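# Seat the wire spool on the rewinder spindle

## Task

Put the wound wire spool onto the rewinding machine's spindle and push it fully home so it rests against the drive disc, with the disc's drive pin passing through one of the spool flange's holes.

## Robot and tools

ROBOT. Two Piper-type arms, left_arm and right_arm, each with six revolute joints and a parallel two-finger gripper. Each arm has a wrist camera. Calibrated base positions in the scene frame: left_arm at (-0.003, +0.314, 0) m, right_arm at (-0.044, -0.226, 0) m, each turned only slightly about z. A camera stand is fixed behind the arms. A loose object may sometimes get a brief nudge.

FRAME. Every hand position, orientation and velocity uses the scene frame. Its origin is at table-top height, halfway between the two nominal bases. +z points up, +x points out over the table, and left_arm sits on the +y side. Image left and right do not match the arm names. Printed hand positions and orientations can be wrong by a few centimetres, and more at long reach. end_effector_position is the pinch point between the finger pads, about 5 mm short of the fingertips. The fingers point along the gripper's +z and close along its y axis.

ROW FORMAT (all motion commands). A row is one flat list of 14 numbers covering both arms, even when only one arm moves. The first 7 are for left_arm and the last 7 for right_arm. Each block of 7 is: shoulder, elbow, waist, forearm roll, wrist pitch, wrist roll, then the gripper opening. The six joint numbers are absolute target angles in radians, not offsets. Allowed ranges in your numbers: shoulder 0 to 3.14, elbow -2.967 to 0, waist -2.618 to 2.618, forearm roll -1.745 to 1.745, wrist pitch -1.22 to 1.22, wrist roll -2.094 to 2.094. The waist and wrist pitch signs are flipped relative to the URDF, and this applies everywhere, in commands and in results. A true limit can sit up to 0.014 rad away from the listed one. A target more than 0.014 rad beyond a limit, and further out than the joint's current angle, makes the call refused. The opening is an absolute command from -1 (closed) to +1 (fully open). A gripper takes about 1 s or more to go from open to closed. Any number you send is a command, so to leave a gripper alone, repeat its current command.

TOOLS.
execute_actions(actions, cameras): actions is a list of actions. Each action is a table of up to 15 rows, one row per 1/30 s step, and covers 0.5 s. If a table has fewer rows, its last row is held for the remaining steps. An empty list returns state and images. cameras takes names, ["all"], or []. Any name other than cam_high, cam_low, cam_left_wrist or cam_right_wrist makes the call invalid. Each step's target can lie at most 0.963 rad from the measured angle, and joint speed is capped at 3 rad/s, so a far target may need several actions.
move(target, speed, blend, opening_speed, grip_force, blocking, cameras): plans smooth joint paths to one row, or through up to 15 rows within 10 s. All joints move together, so the hand traces a curve. It does not avoid obstacles. speed is in rad/s for the joint with the farthest to go, from 0.01 to 3, default 0.5. blend is a corner radius in rad, where 0 means stop at each row. opening_speed is the opening-scale units per second, at least 0.2. grip_force is newtons per pad, 5 to 20, as one number or one per arm, and it stays set. blocking=false returns after about 0.5 s while the move continues, and a new move replaces it. The result adds a move: line reading done, off_target, moving, held or fault, and can include limits=held.
wait(seconds): 0 to 10 s while each arm holds its last command. It returns early if a move finishes.
stop(): brakes a running move. Fast moves need room to stop.
zoom_image(camera, region): region is [x0, y0, x1, y1] in pixels of that camera's latest image, at most 504 by 504. Full images are 896x504.
read_manual(section): licence texts only.
finished_scene(scene): the integer is the current scene's number. It ends the scene permanently, and the goal must hold without the robot.

RESULTS. Joint positions lists each arm's six joints in row order, followed by the finger-pad gap in metres (0.070 when fully open). Joint targets shows what the drives are currently aiming for; send these again to hold still. Tool commands shows the current opening commands. grip_measured gives the measured opening on the command scale. Joint torques are whole-drive outputs in row order, including gravity, with offsets and noise. Positive means toward a larger joint number. Calls that ran actions also list joint angles at some of the steps. 'joint sent to its limit' means a target was clipped at a real limit. 'joint command not followed' means the clearance check between the arms changed or held back some targets. MOTOR HOT appears at 65 °C. Because the scene keeps running while you compose a reply, a non-blocking move carries on in that time.

GRASPING. At first contact, command about 0.05 below the grip_measured reading for a full-force hold, or less below it for a lighter one. Parts narrower than about 2 mm get less force. Closing fast squeezes harder.

AVOID. Do not drop anything, release moving parts, or let anything fall off the table or be left off it; either of those fails the scene. Avoid slamming or pushing hard into fixed or heavy things. Avoid arm-to-arm contact, including one gripper closing on the other's fingers. Contact torque at a joint's load limit stops that arm for 10 s. The limits are 21.1 N m for waist, shoulder and elbow, and 7.36 N m for the three wrist joints. The wrist motors give only about 4 N m, and a held load counts toward that. Faster moves, or targets set further past a contact, press harder. Long holding, outstretched poses and pushing against something unreachable heat the motors. At 80 °C the arm goes limp for 30 s or more. Every arm stop is costly.

Each tool is called after "Request:" by a JSON object that holds its "api" and its "payload", one argument or row to a line.

## Session

Request:
{"api": "execute_actions", "payload": {
  "actions": []
}}

Scene clock: 0.00 s.
left_arm: end_effector_position=(+0.0846, -0.0637, +0.1483) grip_measured=+0.99 end_effector_quat_wxyz=(+0.388, +0.324, +0.863, -0.002) | right_arm: end_effector_position=(+0.4110, -0.3773, +0.1143) grip_measured=+0.99 end_effector_quat_wxyz=(+0.190, +0.484, +0.854, +0.023)
Joint names: [shoulder, elbow, waist, forearm roll, wrist pitch, wrist roll]
Joint positions: left_arm=[1.761 -1.223 1.741 0.886 -1.138 -1.438 0.07] | right_arm=[1.985 -1.626 0.352 -0.043 -0.915 0.747 0.07]
Joint torques (N m): no reading
Motor temperatures (°C): left_arm=[32 31 36 35 34 29] | right_arm=[38 31 30 33 39 28]
Joint targets: left_arm=[1.761 -1.223 1.741 0.886 -1.138 -1.438] | right_arm=[1.985 -1.626 0.352 -0.043 -0.915 0.747]
Tool commands: left_gripper/opening=+1.0 right_gripper/opening=+1.0

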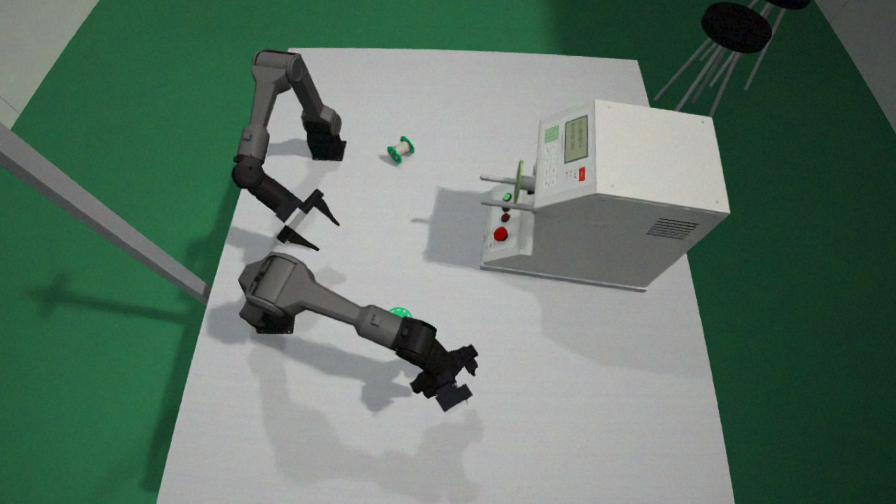

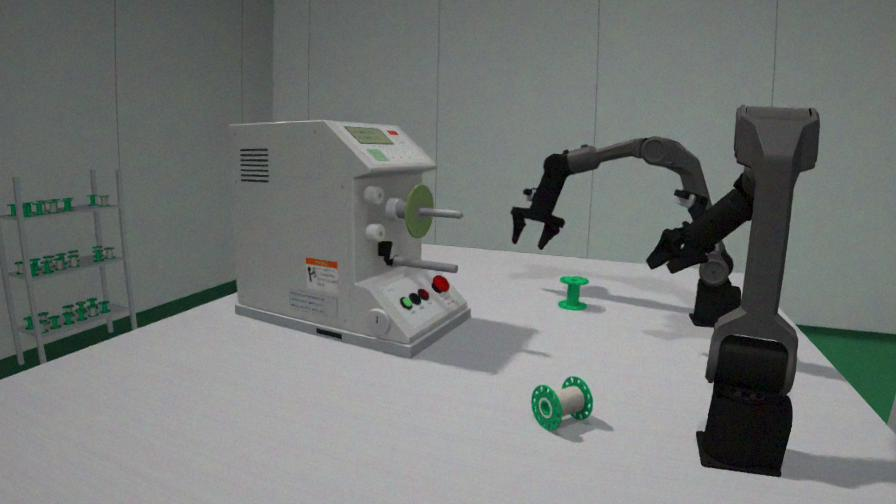

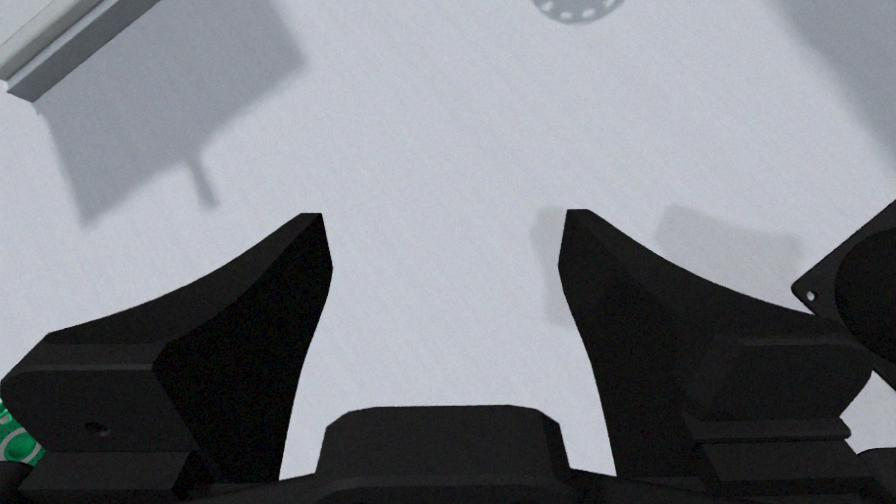

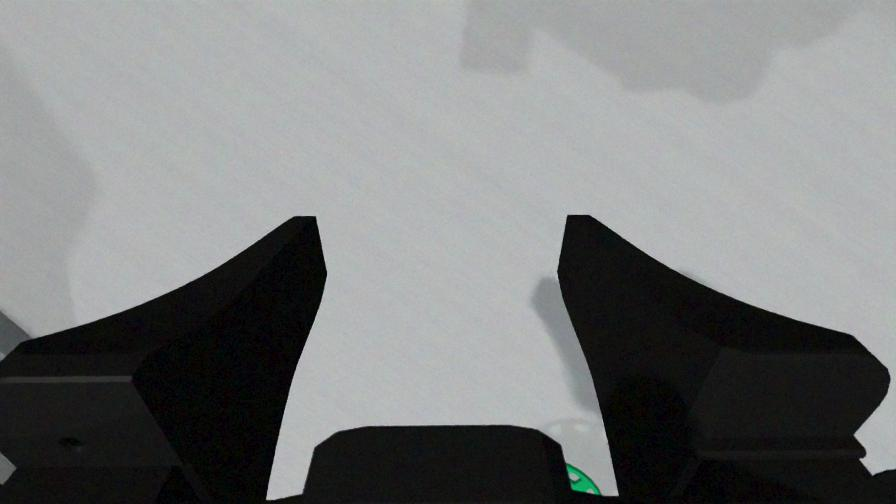

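Request:
{"api": "zoom_image", "payload": {
  "camera": "cam_high",
  "region": [360, 90, 620, 290]
}}

Request:
{"api": "zoom_image", "payload": {
  "camera": "cam_low",
  "region": [320, 150, 620, 450]
}}

Scaled by 1.938 from the camera's 896x504 image, which has a finer 1280x720 frame.

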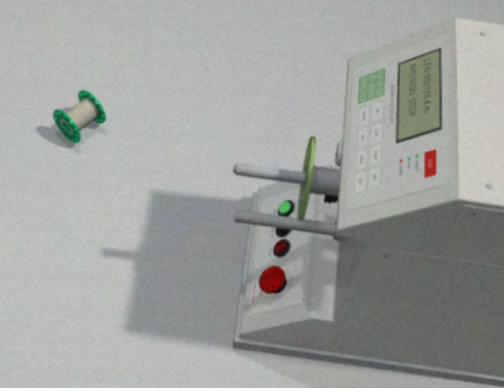

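Scaled by 1.680 from the camera's 896x504 image, which has a finer 1280x720 frame.

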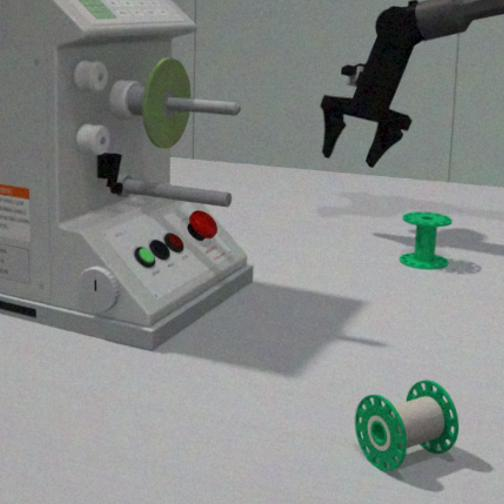

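Request:
{"api": "zoom_image", "payload": {
  "camera": "cam_low",
  "region": [340, 110, 480, 290]
}}

Request:
{"api": "zoom_image", "payload": {
  "camera": "cam_low",
  "region": [510, 350, 620, 450]
}}

Request:
{"api": "zoom_image", "payload": {
  "camera": "cam_high",
  "region": [470, 140, 560, 250]
}}

Request:
{"api": "zoom_image", "payload": {
  "camera": "cam_high",
  "region": [370, 120, 430, 180]
}}

Scaled by 2.800 from the camera's 896x504 image, which has a finer 1280x720 frame.

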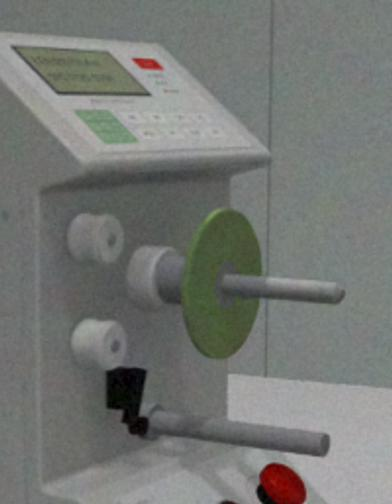

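Scaled by 4.582 from the camera's 896x504 image, which has a finer 1280x720 frame.

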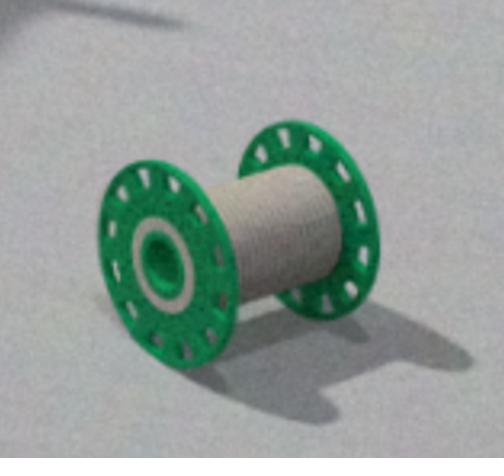

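Scaled by 4.582 from the camera's 896x504 image, which has a finer 1280x720 frame.

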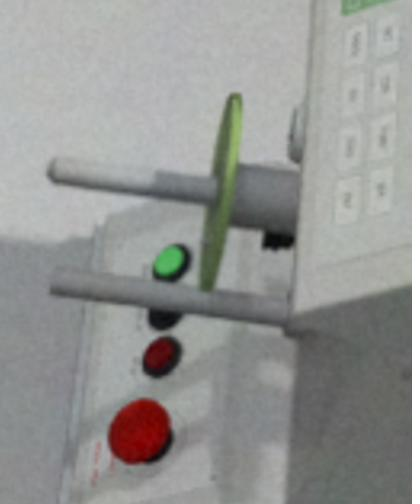

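Scaled by 8.400 from the camera's 896x504 image, which has a finer 1280x720 frame.

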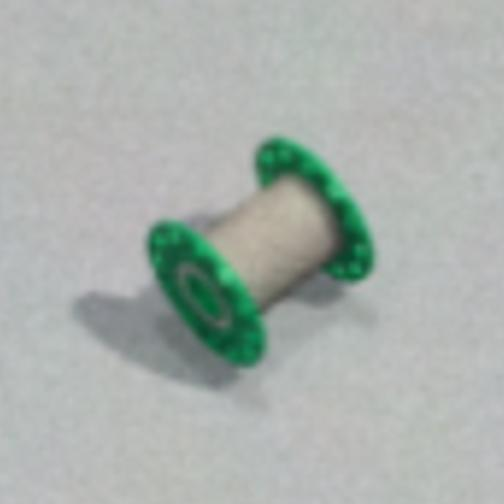

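Request:
{"api": "move", "payload": {
  "target": [1.1334, -0.8839, 0.119, 0, -1.188, 0, 1, 1.6646, -0.7517, -0.597, 0, 1.0857, 0, 1],
  "speed": 1.0,
  "cameras": ["all"]
}}

Scene clock: 51.63 s.
left_arm: end_effector_position=(+0.2099, +0.2850, +0.1601) grip_measured=+0.99 end_effector_quat_wxyz=(+0.110, +0.067, +0.992, -0.008) | right_arm: end_effector_position=(+0.3276, +0.0537, +0.2877) grip_measured=+0.99 end_effector_quat_wxyz=(+0.752, -0.194, +0.578, +0.251)
Joint names: [shoulder, elbow, waist, forearm roll, wrist pitch, wrist roll]
Joint positions: left_arm=[1.133 -0.884 0.118 0 -1.187 0.001 0.07] | right_arm=[1.665 -0.751 -0.598 0 1.086 0 0.07]
Joint torques (N m): left_arm=[-1.43 -5.85 1.11 0.04 0.22 -0.14] | right_arm=[-3.95 -4.97 1.3 0.09 1.04 0.01]
Joint targets: left_arm=[1.133 -0.884 0.119 0.000 -1.188 0.000] | right_arm=[1.665 -0.752 -0.597 0.000 1.086 0.000]
move: done

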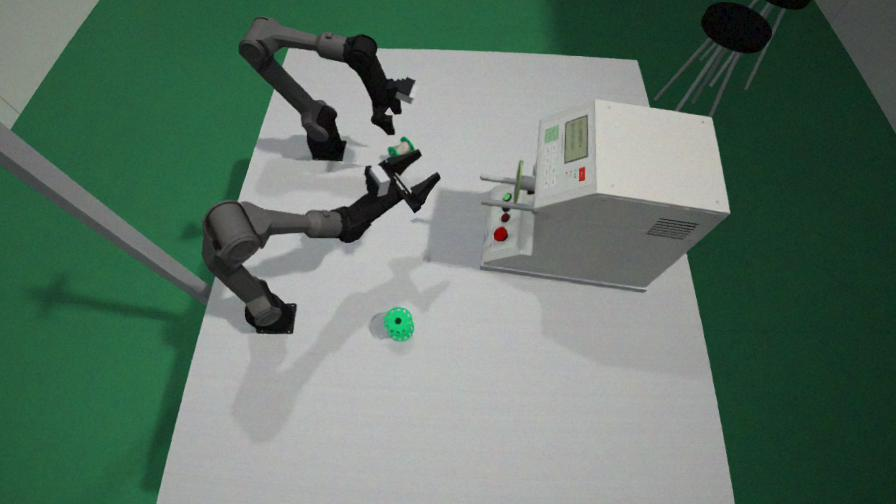

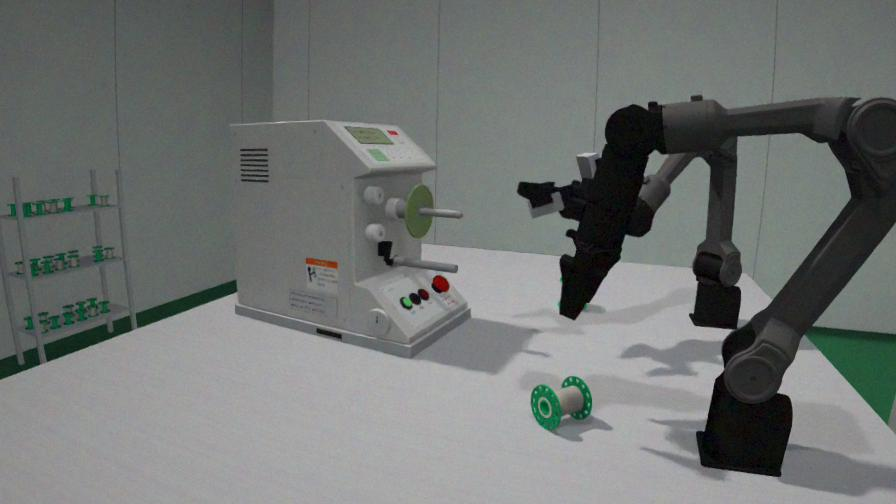

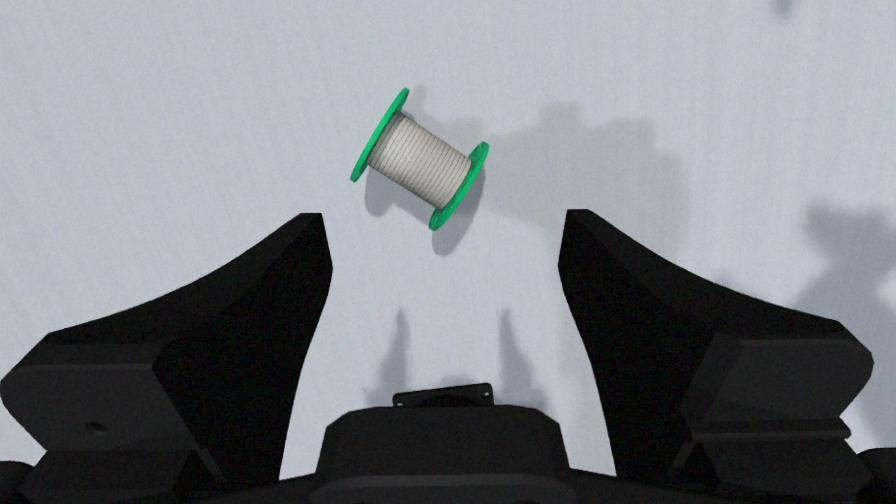

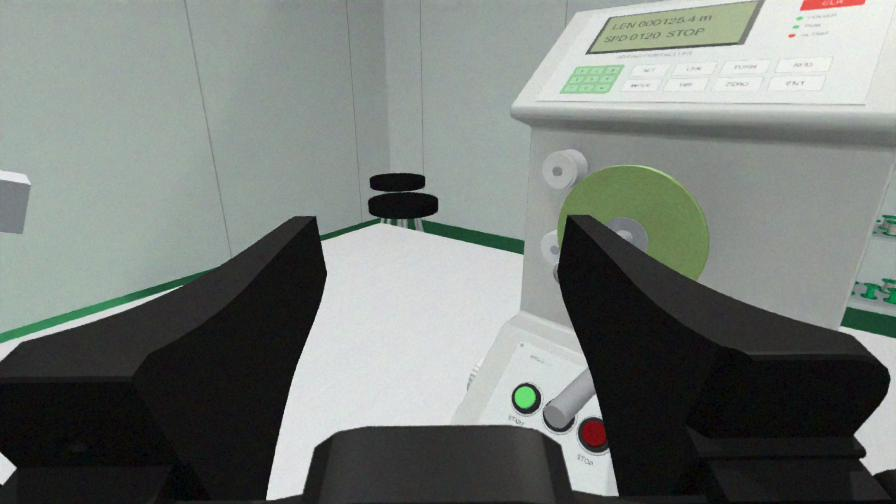

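Request:
{"api": "zoom_image", "payload": {
  "camera": "cam_right_wrist",
  "region": [500, 90, 760, 310]
}}

Request:
{"api": "zoom_image", "payload": {
  "camera": "cam_left_wrist",
  "region": [330, 60, 520, 260]
}}

Scaled by 1.938 from the camera's 896x504 image, which has a finer 1280x720 frame.

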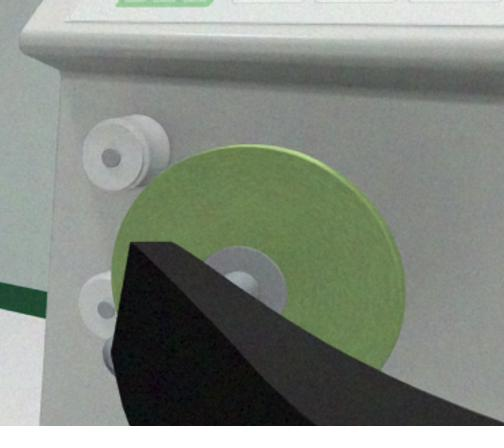

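Scaled by 2.520 from the camera's 896x504 image, which has a finer 1280x720 frame.

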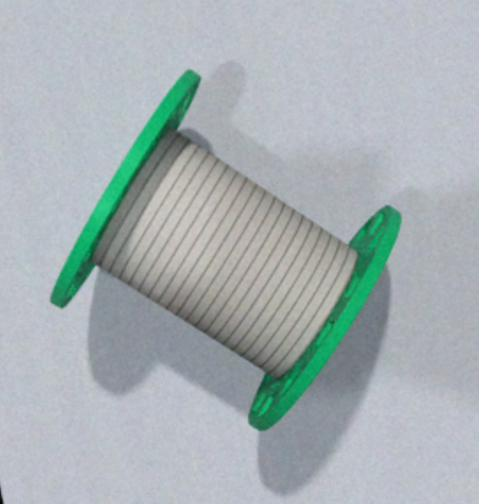

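Request:
{"api": "move", "payload": {
  "target": [1.1334, -0.8839, 0.119, 0, -1.188, 0, 1, 1.6646, -0.7517, -0.414, 0, 1.0857, 0, 1],
  "speed": 0.6,
  "cameras": ["cam_right_wrist"]
}}

Request:
{"api": "zoom_image", "payload": {
  "camera": "cam_right_wrist",
  "region": [320, 100, 580, 420]
}}

Scene clock: 68.37 s.
left_arm: end_effector_position=(+0.2099, +0.2850, +0.1601) grip_measured=+0.99 end_effector_quat_wxyz=(+0.110, +0.066, +0.992, -0.008) | right_arm: end_effector_position=(+0.3726, -0.0192, +0.2877) grip_measured=+0.99 end_effector_quat_wxyz=(+0.772, -0.139, +0.594, +0.181)
Joint names: [shoulder, elbow, waist, forearm roll, wrist pitch, wrist roll]
Joint positions: left_arm=[1.133 -0.884 0.118 0 -1.187 0 0.07] | right_arm=[1.665 -0.751 -0.414 0.001 1.086 0 0.07]
Joint torques (N m): left_arm=[-0.88 -7.63 1.11 0.03 0.29 -0.14] | right_arm=[-3.23 -6.01 -0.04 -0.06 1.27 -0.06]
Joint targets: left_arm=[1.133 -0.884 0.119 0.000 -1.188 0.000] | right_arm=[1.665 -0.752 -0.414 0.000 1.086 0.000]
move: done
Images, in order (width x height): cam_right_wrist 896x504.

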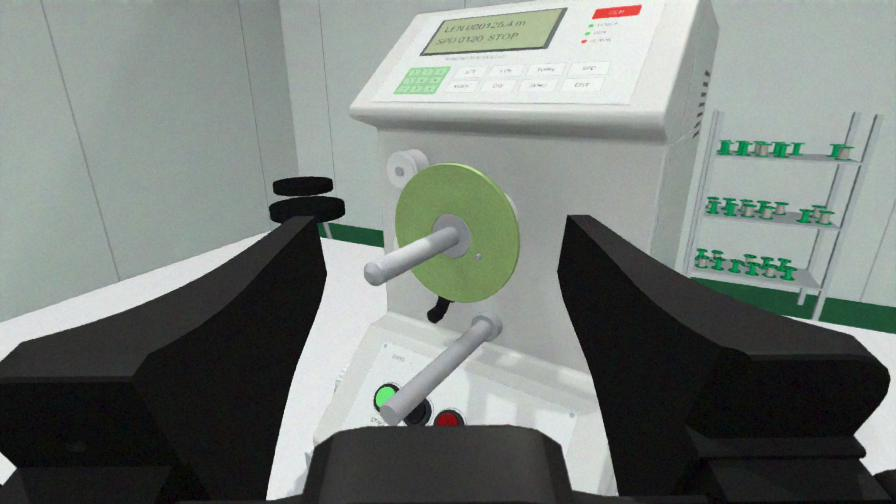

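Scaled by 1.575 from the camera's 896x504 image, which has a finer 1280x720 frame.

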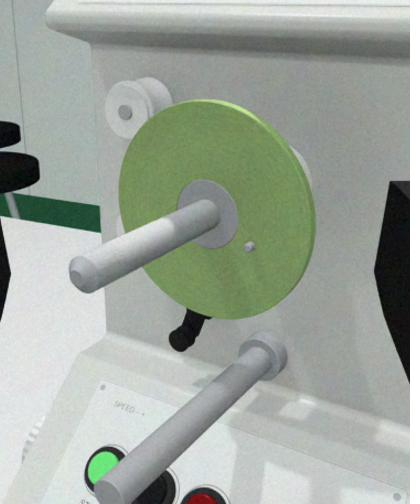

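Request:
{"api": "zoom_image", "payload": {
  "camera": "cam_right_wrist",
  "region": [360, 150, 530, 310]
}}

Scaled by 2.965 from the camera's 896x504 image, which has a finer 1280x720 frame.

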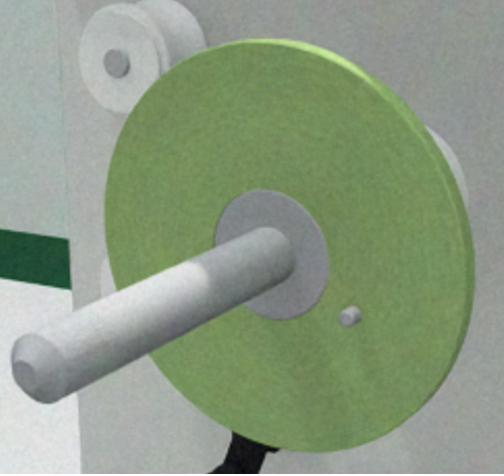

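Request:
{"api": "move", "payload": {
  "target": [1.215, -0.6713, 0.547, 0.4302, -1.0865, -1.598, 1, 1.6646, -0.7517, -0.414, 0, 1.0857, 0, 1],
  "speed": 1.0,
  "cameras": ["all"]
}}

Request:
{"api": "zoom_image", "payload": {
  "camera": "cam_left_wrist",
  "region": [330, 40, 590, 300]
}}

Scene clock: 91.20 s.
left_arm: end_effector_position=(+0.1984, +0.2835, +0.1048) grip_measured=+0.99 end_effector_quat_wxyz=(+0.174, -0.400, +0.897, +0.078) | right_arm: end_effector_position=(+0.3726, -0.0192, +0.2877) grip_measured=+0.99 end_effector_quat_wxyz=(+0.772, -0.139, +0.594, +0.181)
Joint names: [shoulder, elbow, waist, forearm roll, wrist pitch, wrist roll]
Joint positions: left_arm=[1.215 -0.672 0.547 0.43 -1.087 -1.599 0.07] | right_arm=[1.665 -0.751 -0.414 0.001 1.086 0 0.07]
Joint torques (N m): left_arm=[-1.25 -5.08 0.57 0.29 0.07 0.25] | right_arm=[-3.43 -5.62 0.06 -0.06 1.24 -0.14]
Joint targets: left_arm=[1.215 -0.671 0.547 0.430 -1.087 -1.598] | right_arm=[1.665 -0.752 -0.414 0.000 1.086 0.000]
move: done

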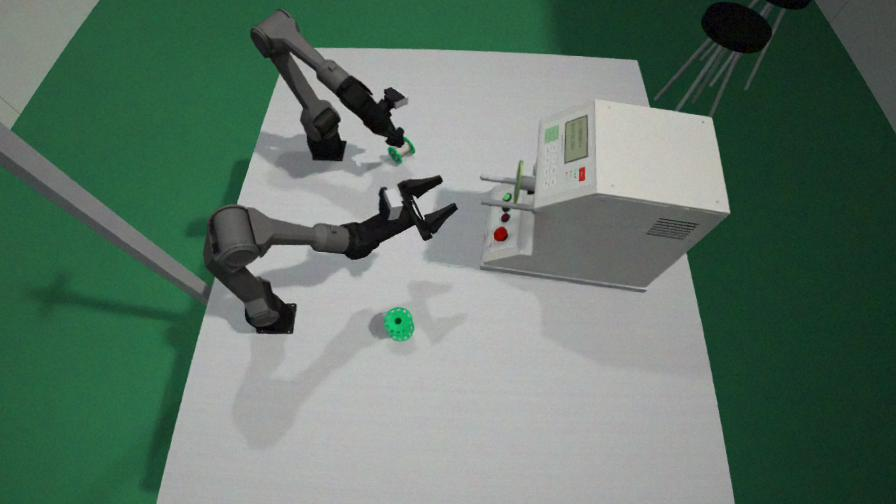

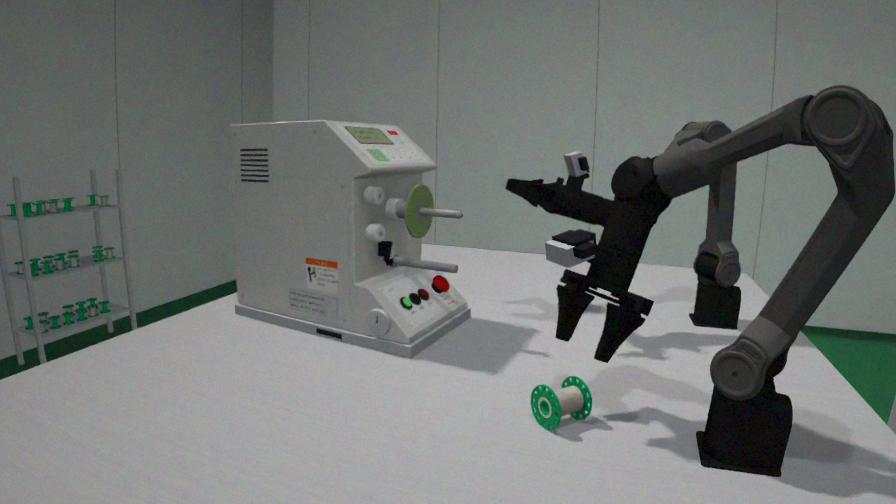

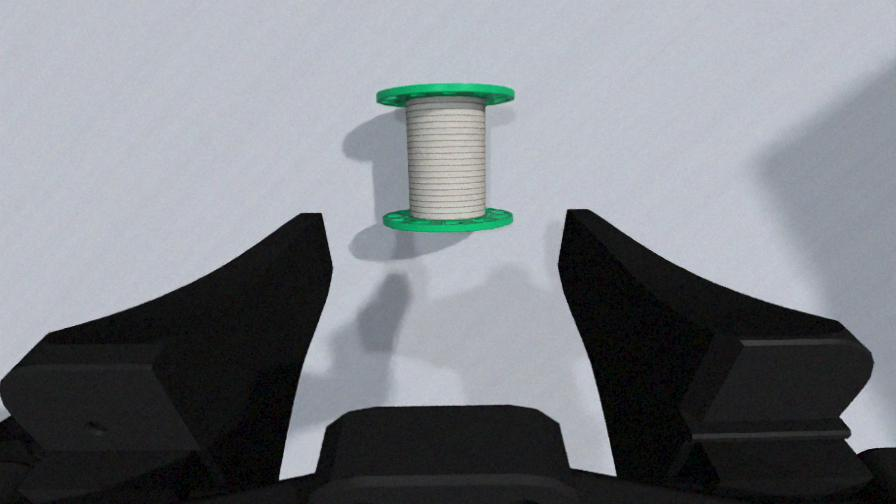

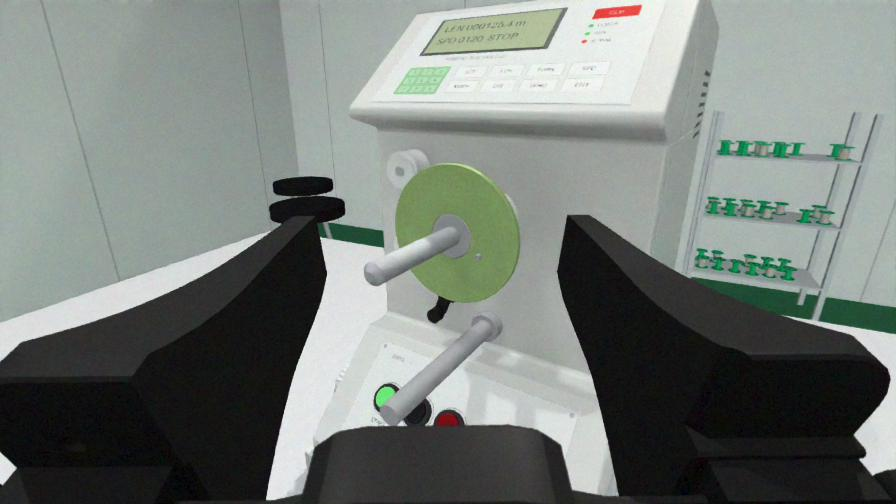

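Scaled by 1.938 from the camera's 896x504 image, which has a finer 1280x720 frame.

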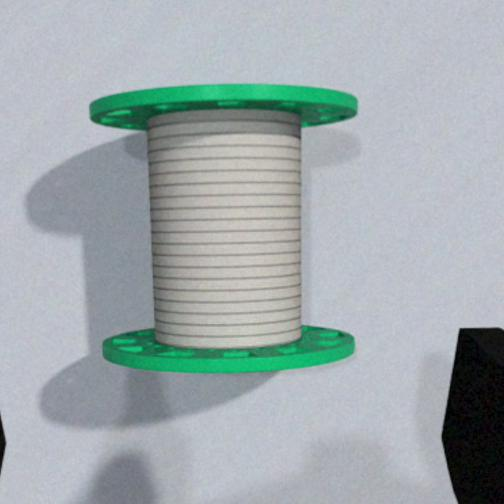

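Request:
{"api": "move", "payload": {
  "target": [1.261, -0.606, 0.5279, 0.5013, -0.9814, -1.6599, 1, 1.6646, -0.7517, -0.414, 0, 1.0857, 0, 1],
  "speed": 0.5,
  "cameras": ["cam_left_wrist", "cam_low"]
}}

Scene clock: 100.77 s.
left_arm: end_effector_position=(+0.2061, +0.2910, +0.0846) grip_measured=+0.99 end_effector_quat_wxyz=(+0.190, -0.398, +0.894, +0.085) | right_arm: end_effector_position=(+0.3726, -0.0192, +0.2877) grip_measured=+0.99 end_effector_quat_wxyz=(+0.772, -0.139, +0.594, +0.181)
Joint names: [shoulder, elbow, waist, forearm roll, wrist pitch, wrist roll]
Joint positions: left_arm=[1.261 -0.605 0.528 0.502 -0.98 -1.66 0.07] | right_arm=[1.665 -0.751 -0.414 0.001 1.086 0 0.07]
Joint torques (N m): left_arm=[-1.88 -5.73 0.03 0.28 -0.06 0.2] | right_arm=[-3.71 -5.22 0.23 -0.06 1.23 -0.15]
Joint targets: left_arm=[1.261 -0.606 0.528 0.501 -0.981 -1.660] | right_arm=[1.665 -0.752 -0.414 0.000 1.086 0.000]
move: done
Images, in order (width x height): cam_low 896x504, cam_left_wrist 896x504.

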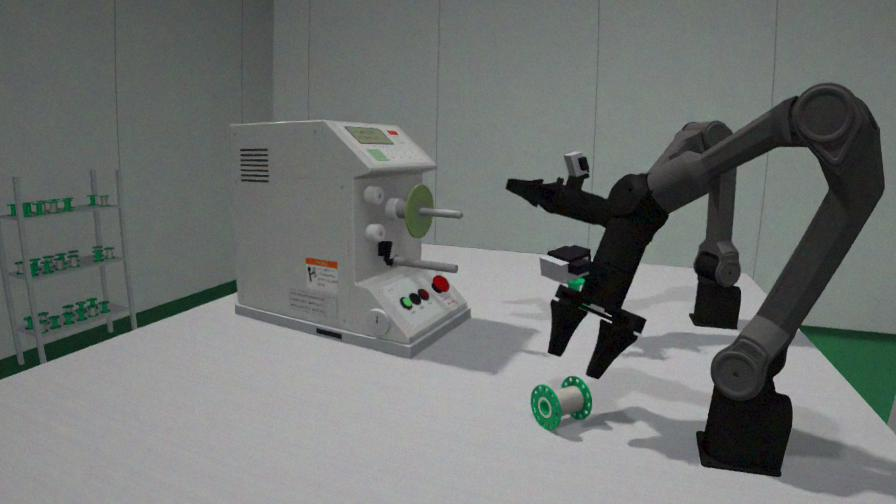

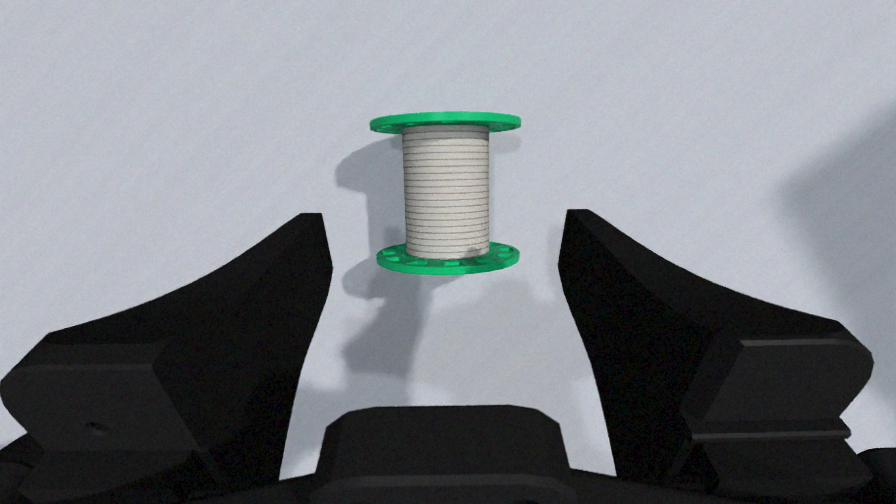

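Request:
{"api": "move", "payload": {
  "target": [1.4334, -0.4876, 0.3946, 0.6576, -0.6829, -1.760, 1, 1.6646, -0.7517, -0.414, 0, 1.0857, 0, 1],
  "speed": 0.3,
  "cameras": ["cam_left_wrist", "cam_low"]
}}

Request:
{"api": "zoom_image", "payload": {
  "camera": "cam_low",
  "region": [500, 340, 640, 450]
}}

Scene clock: 103.73 s.
left_arm: end_effector_position=(+0.2221, +0.3093, +0.0296) grip_measured=+0.99 end_effector_quat_wxyz=(+0.190, -0.398, +0.894, +0.085) | right_arm: end_effector_position=(+0.3726, -0.0192, +0.2877) grip_measured=+0.99 end_effector_quat_wxyz=(+0.772, -0.139, +0.594, +0.181)
Joint names: [shoulder, elbow, waist, forearm roll, wrist pitch, wrist roll]
Joint positions: left_arm=[1.434 -0.487 0.394 0.658 -0.682 -1.76 0.07] | right_arm=[1.665 -0.751 -0.414 0.001 1.086 0 0.07]
Joint torques (N m): left_arm=[-3.38 -4.79 0.43 0.18 -0.09 0.15] | right_arm=[-3.83 -5.04 0.3 -0.05 1.22 -0.15]
Joint targets: left_arm=[1.433 -0.488 0.395 0.658 -0.683 -1.760] | right_arm=[1.665 -0.752 -0.414 0.000 1.086 0.000]
move: done
Images, in order (width x height): cam_low 896x504, cam_left_wrist 896x504.

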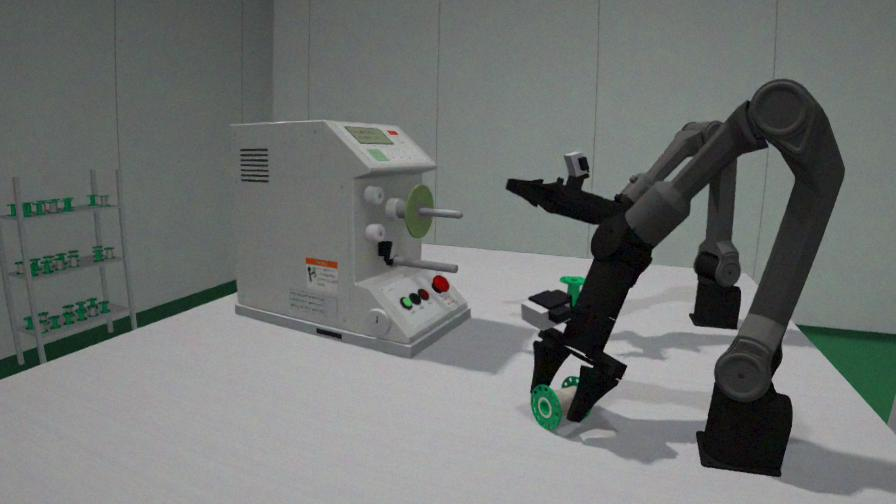

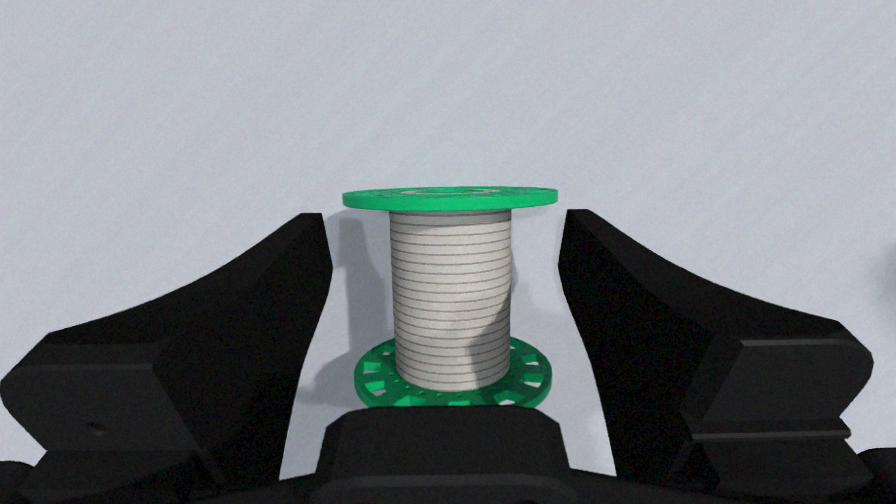

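Scaled by 3.600 from the camera's 896x504 image, which has a finer 1280x720 frame.

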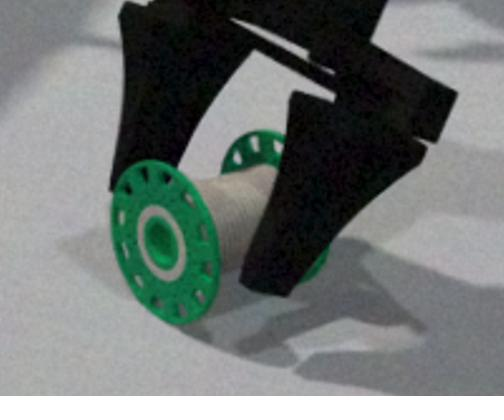

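Request:
{"api": "move", "payload": {
  "target": [1.4334, -0.4876, 0.3946, 0.6576, -0.6829, -1.760, -0.25, 1.6646, -0.7517, -0.414, 0, 1.0857, 0, 1],
  "speed": 0.3,
  "opening_speed": 0.8,
  "grip_force": 15,
  "cameras": ["cam_left_wrist", "cam_low"]
}}

Request:
{"api": "zoom_image", "payload": {
  "camera": "cam_low",
  "region": [500, 340, 640, 450]
}}

Scene clock: 108.30 s.
left_arm: end_effector_position=(+0.2225, +0.3091, +0.0300) grip_measured=+0.00 end_effector_quat_wxyz=(+0.190, -0.398, +0.893, +0.084) | right_arm: end_effector_position=(+0.3726, -0.0192, +0.2877) grip_measured=+0.99 end_effector_quat_wxyz=(+0.772, -0.139, +0.594, +0.181)
Joint names: [shoulder, elbow, waist, forearm roll, wrist pitch, wrist roll]
Joint positions: left_arm=[1.434 -0.488 0.394 0.658 -0.682 -1.76 0.035] | right_arm=[1.665 -0.751 -0.414 0.001 1.086 0 0.07]
Joint torques (N m): left_arm=[-3.81 -4.92 0.92 0.22 -0.09 0.16] | right_arm=[-4.04 -4.68 0.41 -0.05 1.21 -0.15]
Joint targets: left_arm=[1.433 -0.488 0.395 0.658 -0.683 -1.760] | right_arm=[1.665 -0.752 -0.414 0.000 1.086 0.000]
grip_force (N): 15, 15
move: done
Images, in order (width x height): cam_low 896x504, cam_left_wrist 896x504.

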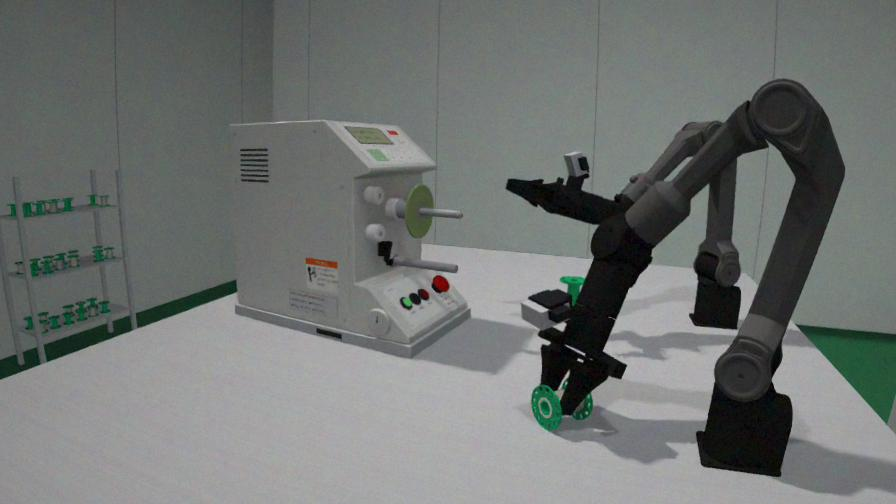

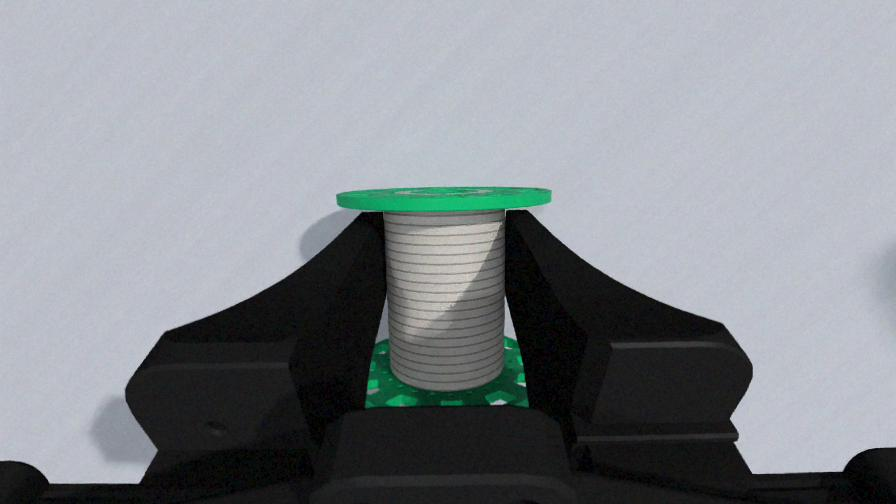

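Scaled by 3.600 from the camera's 896x504 image, which has a finer 1280x720 frame.

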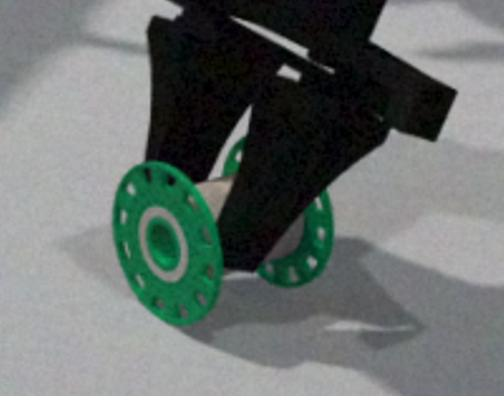

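Request:
{"api": "zoom_image", "payload": {
  "camera": "cam_low",
  "region": [525, 375, 570, 435]
}}

Request:
{"api": "zoom_image", "payload": {
  "camera": "cam_left_wrist",
  "region": [320, 170, 570, 230]
}}

Request:
{"api": "zoom_image", "payload": {
  "camera": "cam_left_wrist",
  "region": [350, 320, 550, 420]
}}

Scaled by 8.400 from the camera's 896x504 image, which has a finer 1280x720 frame.

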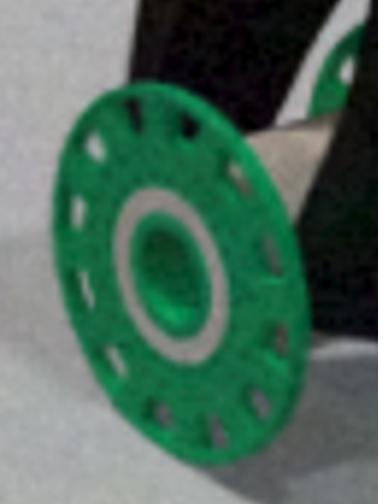

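Scaled by 2.016 from the camera's 896x504 image, which has a finer 1280x720 frame.

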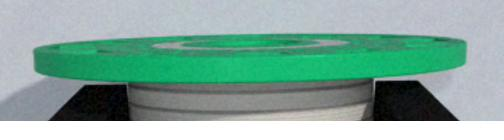

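Scaled by 2.520 from the camera's 896x504 image, which has a finer 1280x720 frame.

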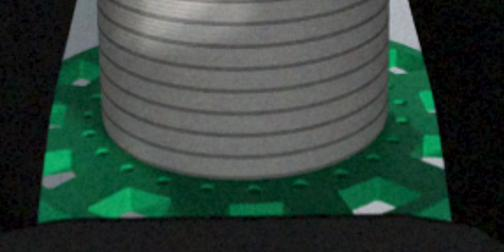

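Request:
{"api": "move", "payload": {
  "target": [
    [1.215, -0.6713, 0.547, 0.4302, -1.0865, -1.598, -0.25, 1.6771, -1.2052, 0.116, -1.389, 1.151, 1.1471, 1],
    [1.6138, -1.2412, 0.2991, -1.0451, -0.7354, 0.0834, -0.25, 1.6771, -1.2052, 0.116, -1.389, 1.151, 1.1471, 1]
  ],
  "speed": [0.8, 0.8],
  "blend": [0.15, 0],
  "cameras": ["all"]
}}

Scene clock: 134.37 s.
left_arm: end_effector_position=(+0.3702, +0.0570, +0.2362) grip_measured=+0.00 end_effector_quat_wxyz=(+0.185, -0.095, +0.870, -0.447) | right_arm: end_effector_position=(+0.3752, -0.0555, +0.3261) grip_measured=+0.99 end_effector_quat_wxyz=(+0.612, -0.353, +0.612, +0.354)
Joint names: [shoulder, elbow, waist, forearm roll, wrist pitch, wrist roll]
Joint positions: left_arm=[1.614 -1.242 0.299 -1.045 -0.735 0.084 0.035] | right_arm=[1.677 -1.205 0.116 -1.389 1.151 1.148 0.07]
Joint torques (N m): left_arm=[-7.08 -7.53 0.42 -0.84 0.14 -0.09] | right_arm=[-3.6 -4.37 -0.05 0.94 0.59 -0.16]
Joint targets: left_arm=[1.614 -1.241 0.299 -1.045 -0.735 0.083] | right_arm=[1.677 -1.205 0.116 -1.389 1.151 1.147]
grip_force (N): 15, 15
move: done

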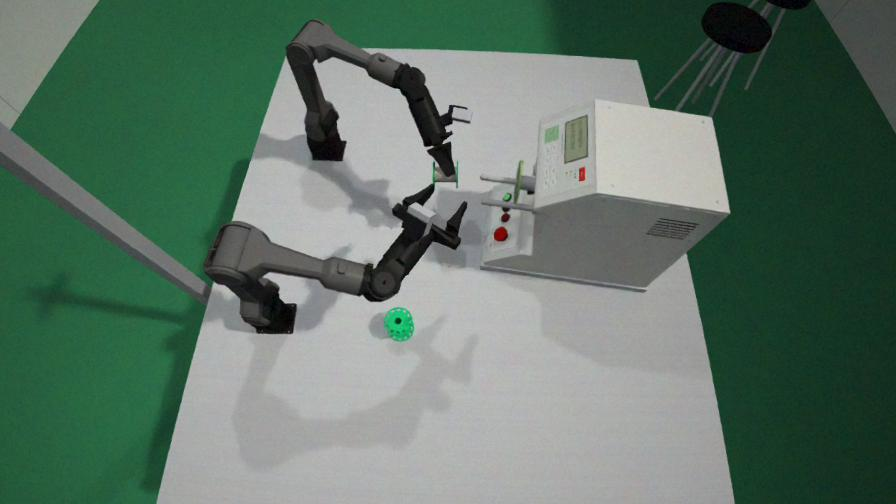

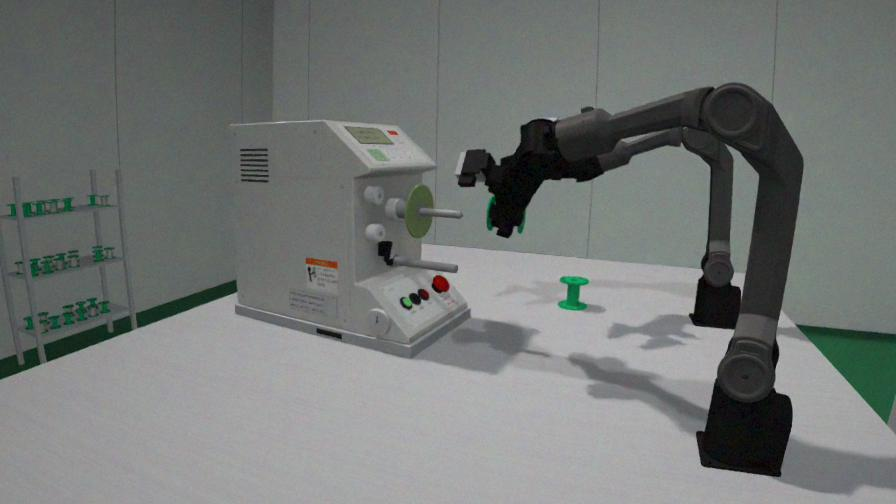

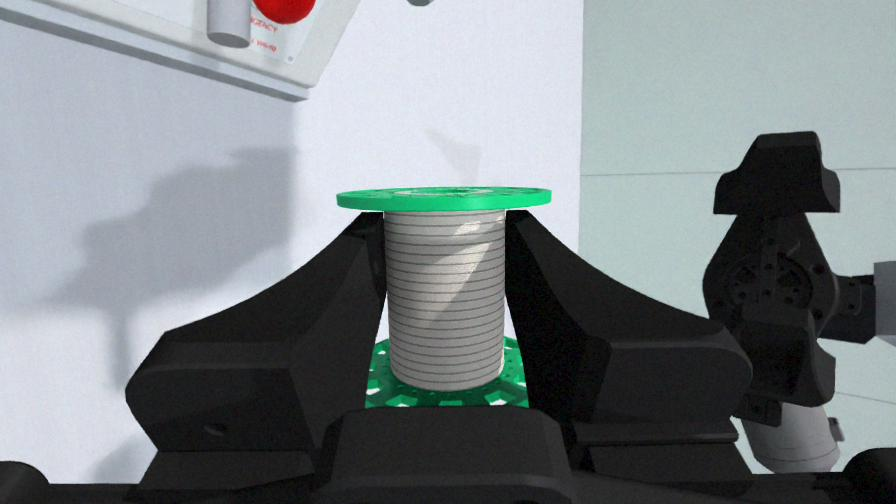

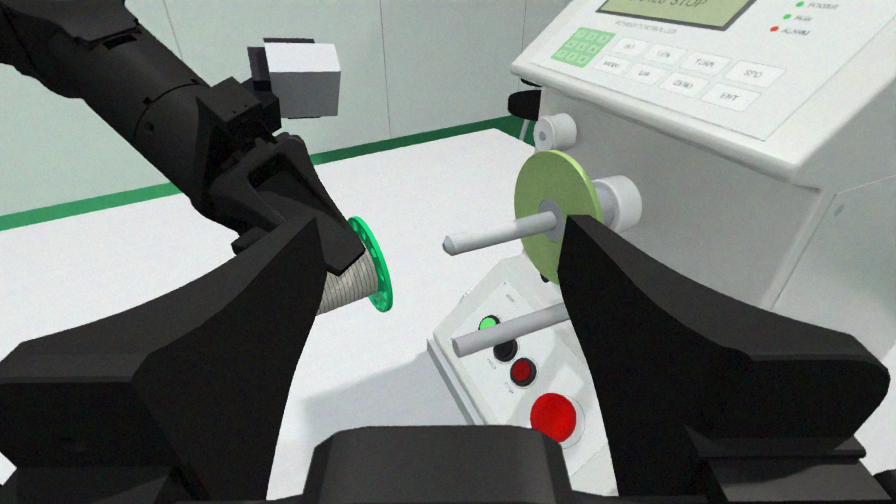

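Request:
{"api": "zoom_image", "payload": {
  "camera": "cam_right_wrist",
  "region": [430, 130, 660, 290]
}}

Request:
{"api": "zoom_image", "payload": {
  "camera": "cam_right_wrist",
  "region": [300, 190, 460, 330]
}}

Request:
{"api": "zoom_image", "payload": {
  "camera": "cam_high",
  "region": [410, 130, 560, 230]
}}

Request:
{"api": "zoom_image", "payload": {
  "camera": "cam_low",
  "region": [380, 140, 540, 260]
}}

Scaled by 2.191 from the camera's 896x504 image, which has a finer 1280x720 frame.

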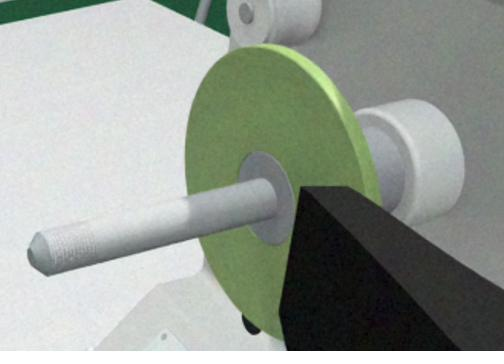

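Scaled by 3.150 from the camera's 896x504 image, which has a finer 1280x720 frame.

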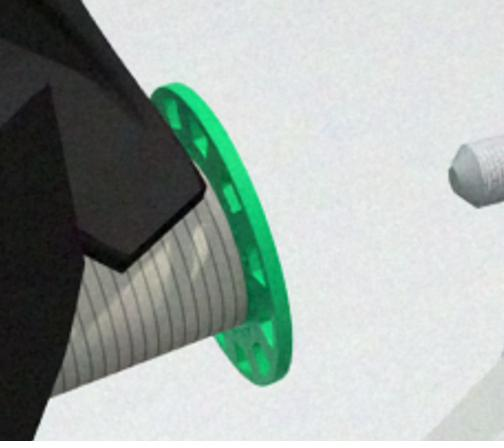

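Scaled by 3.360 from the camera's 896x504 image, which has a finer 1280x720 frame.

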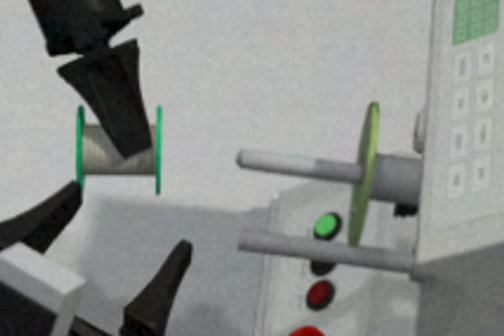

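Scaled by 3.150 from the camera's 896x504 image, which has a finer 1280x720 frame.

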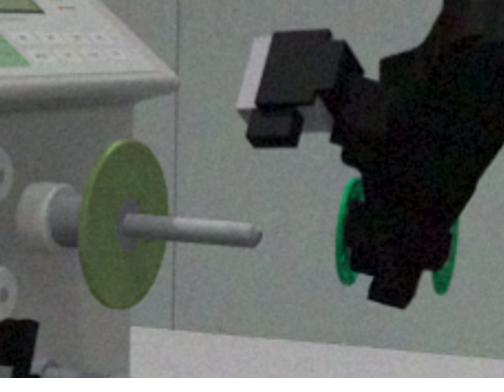

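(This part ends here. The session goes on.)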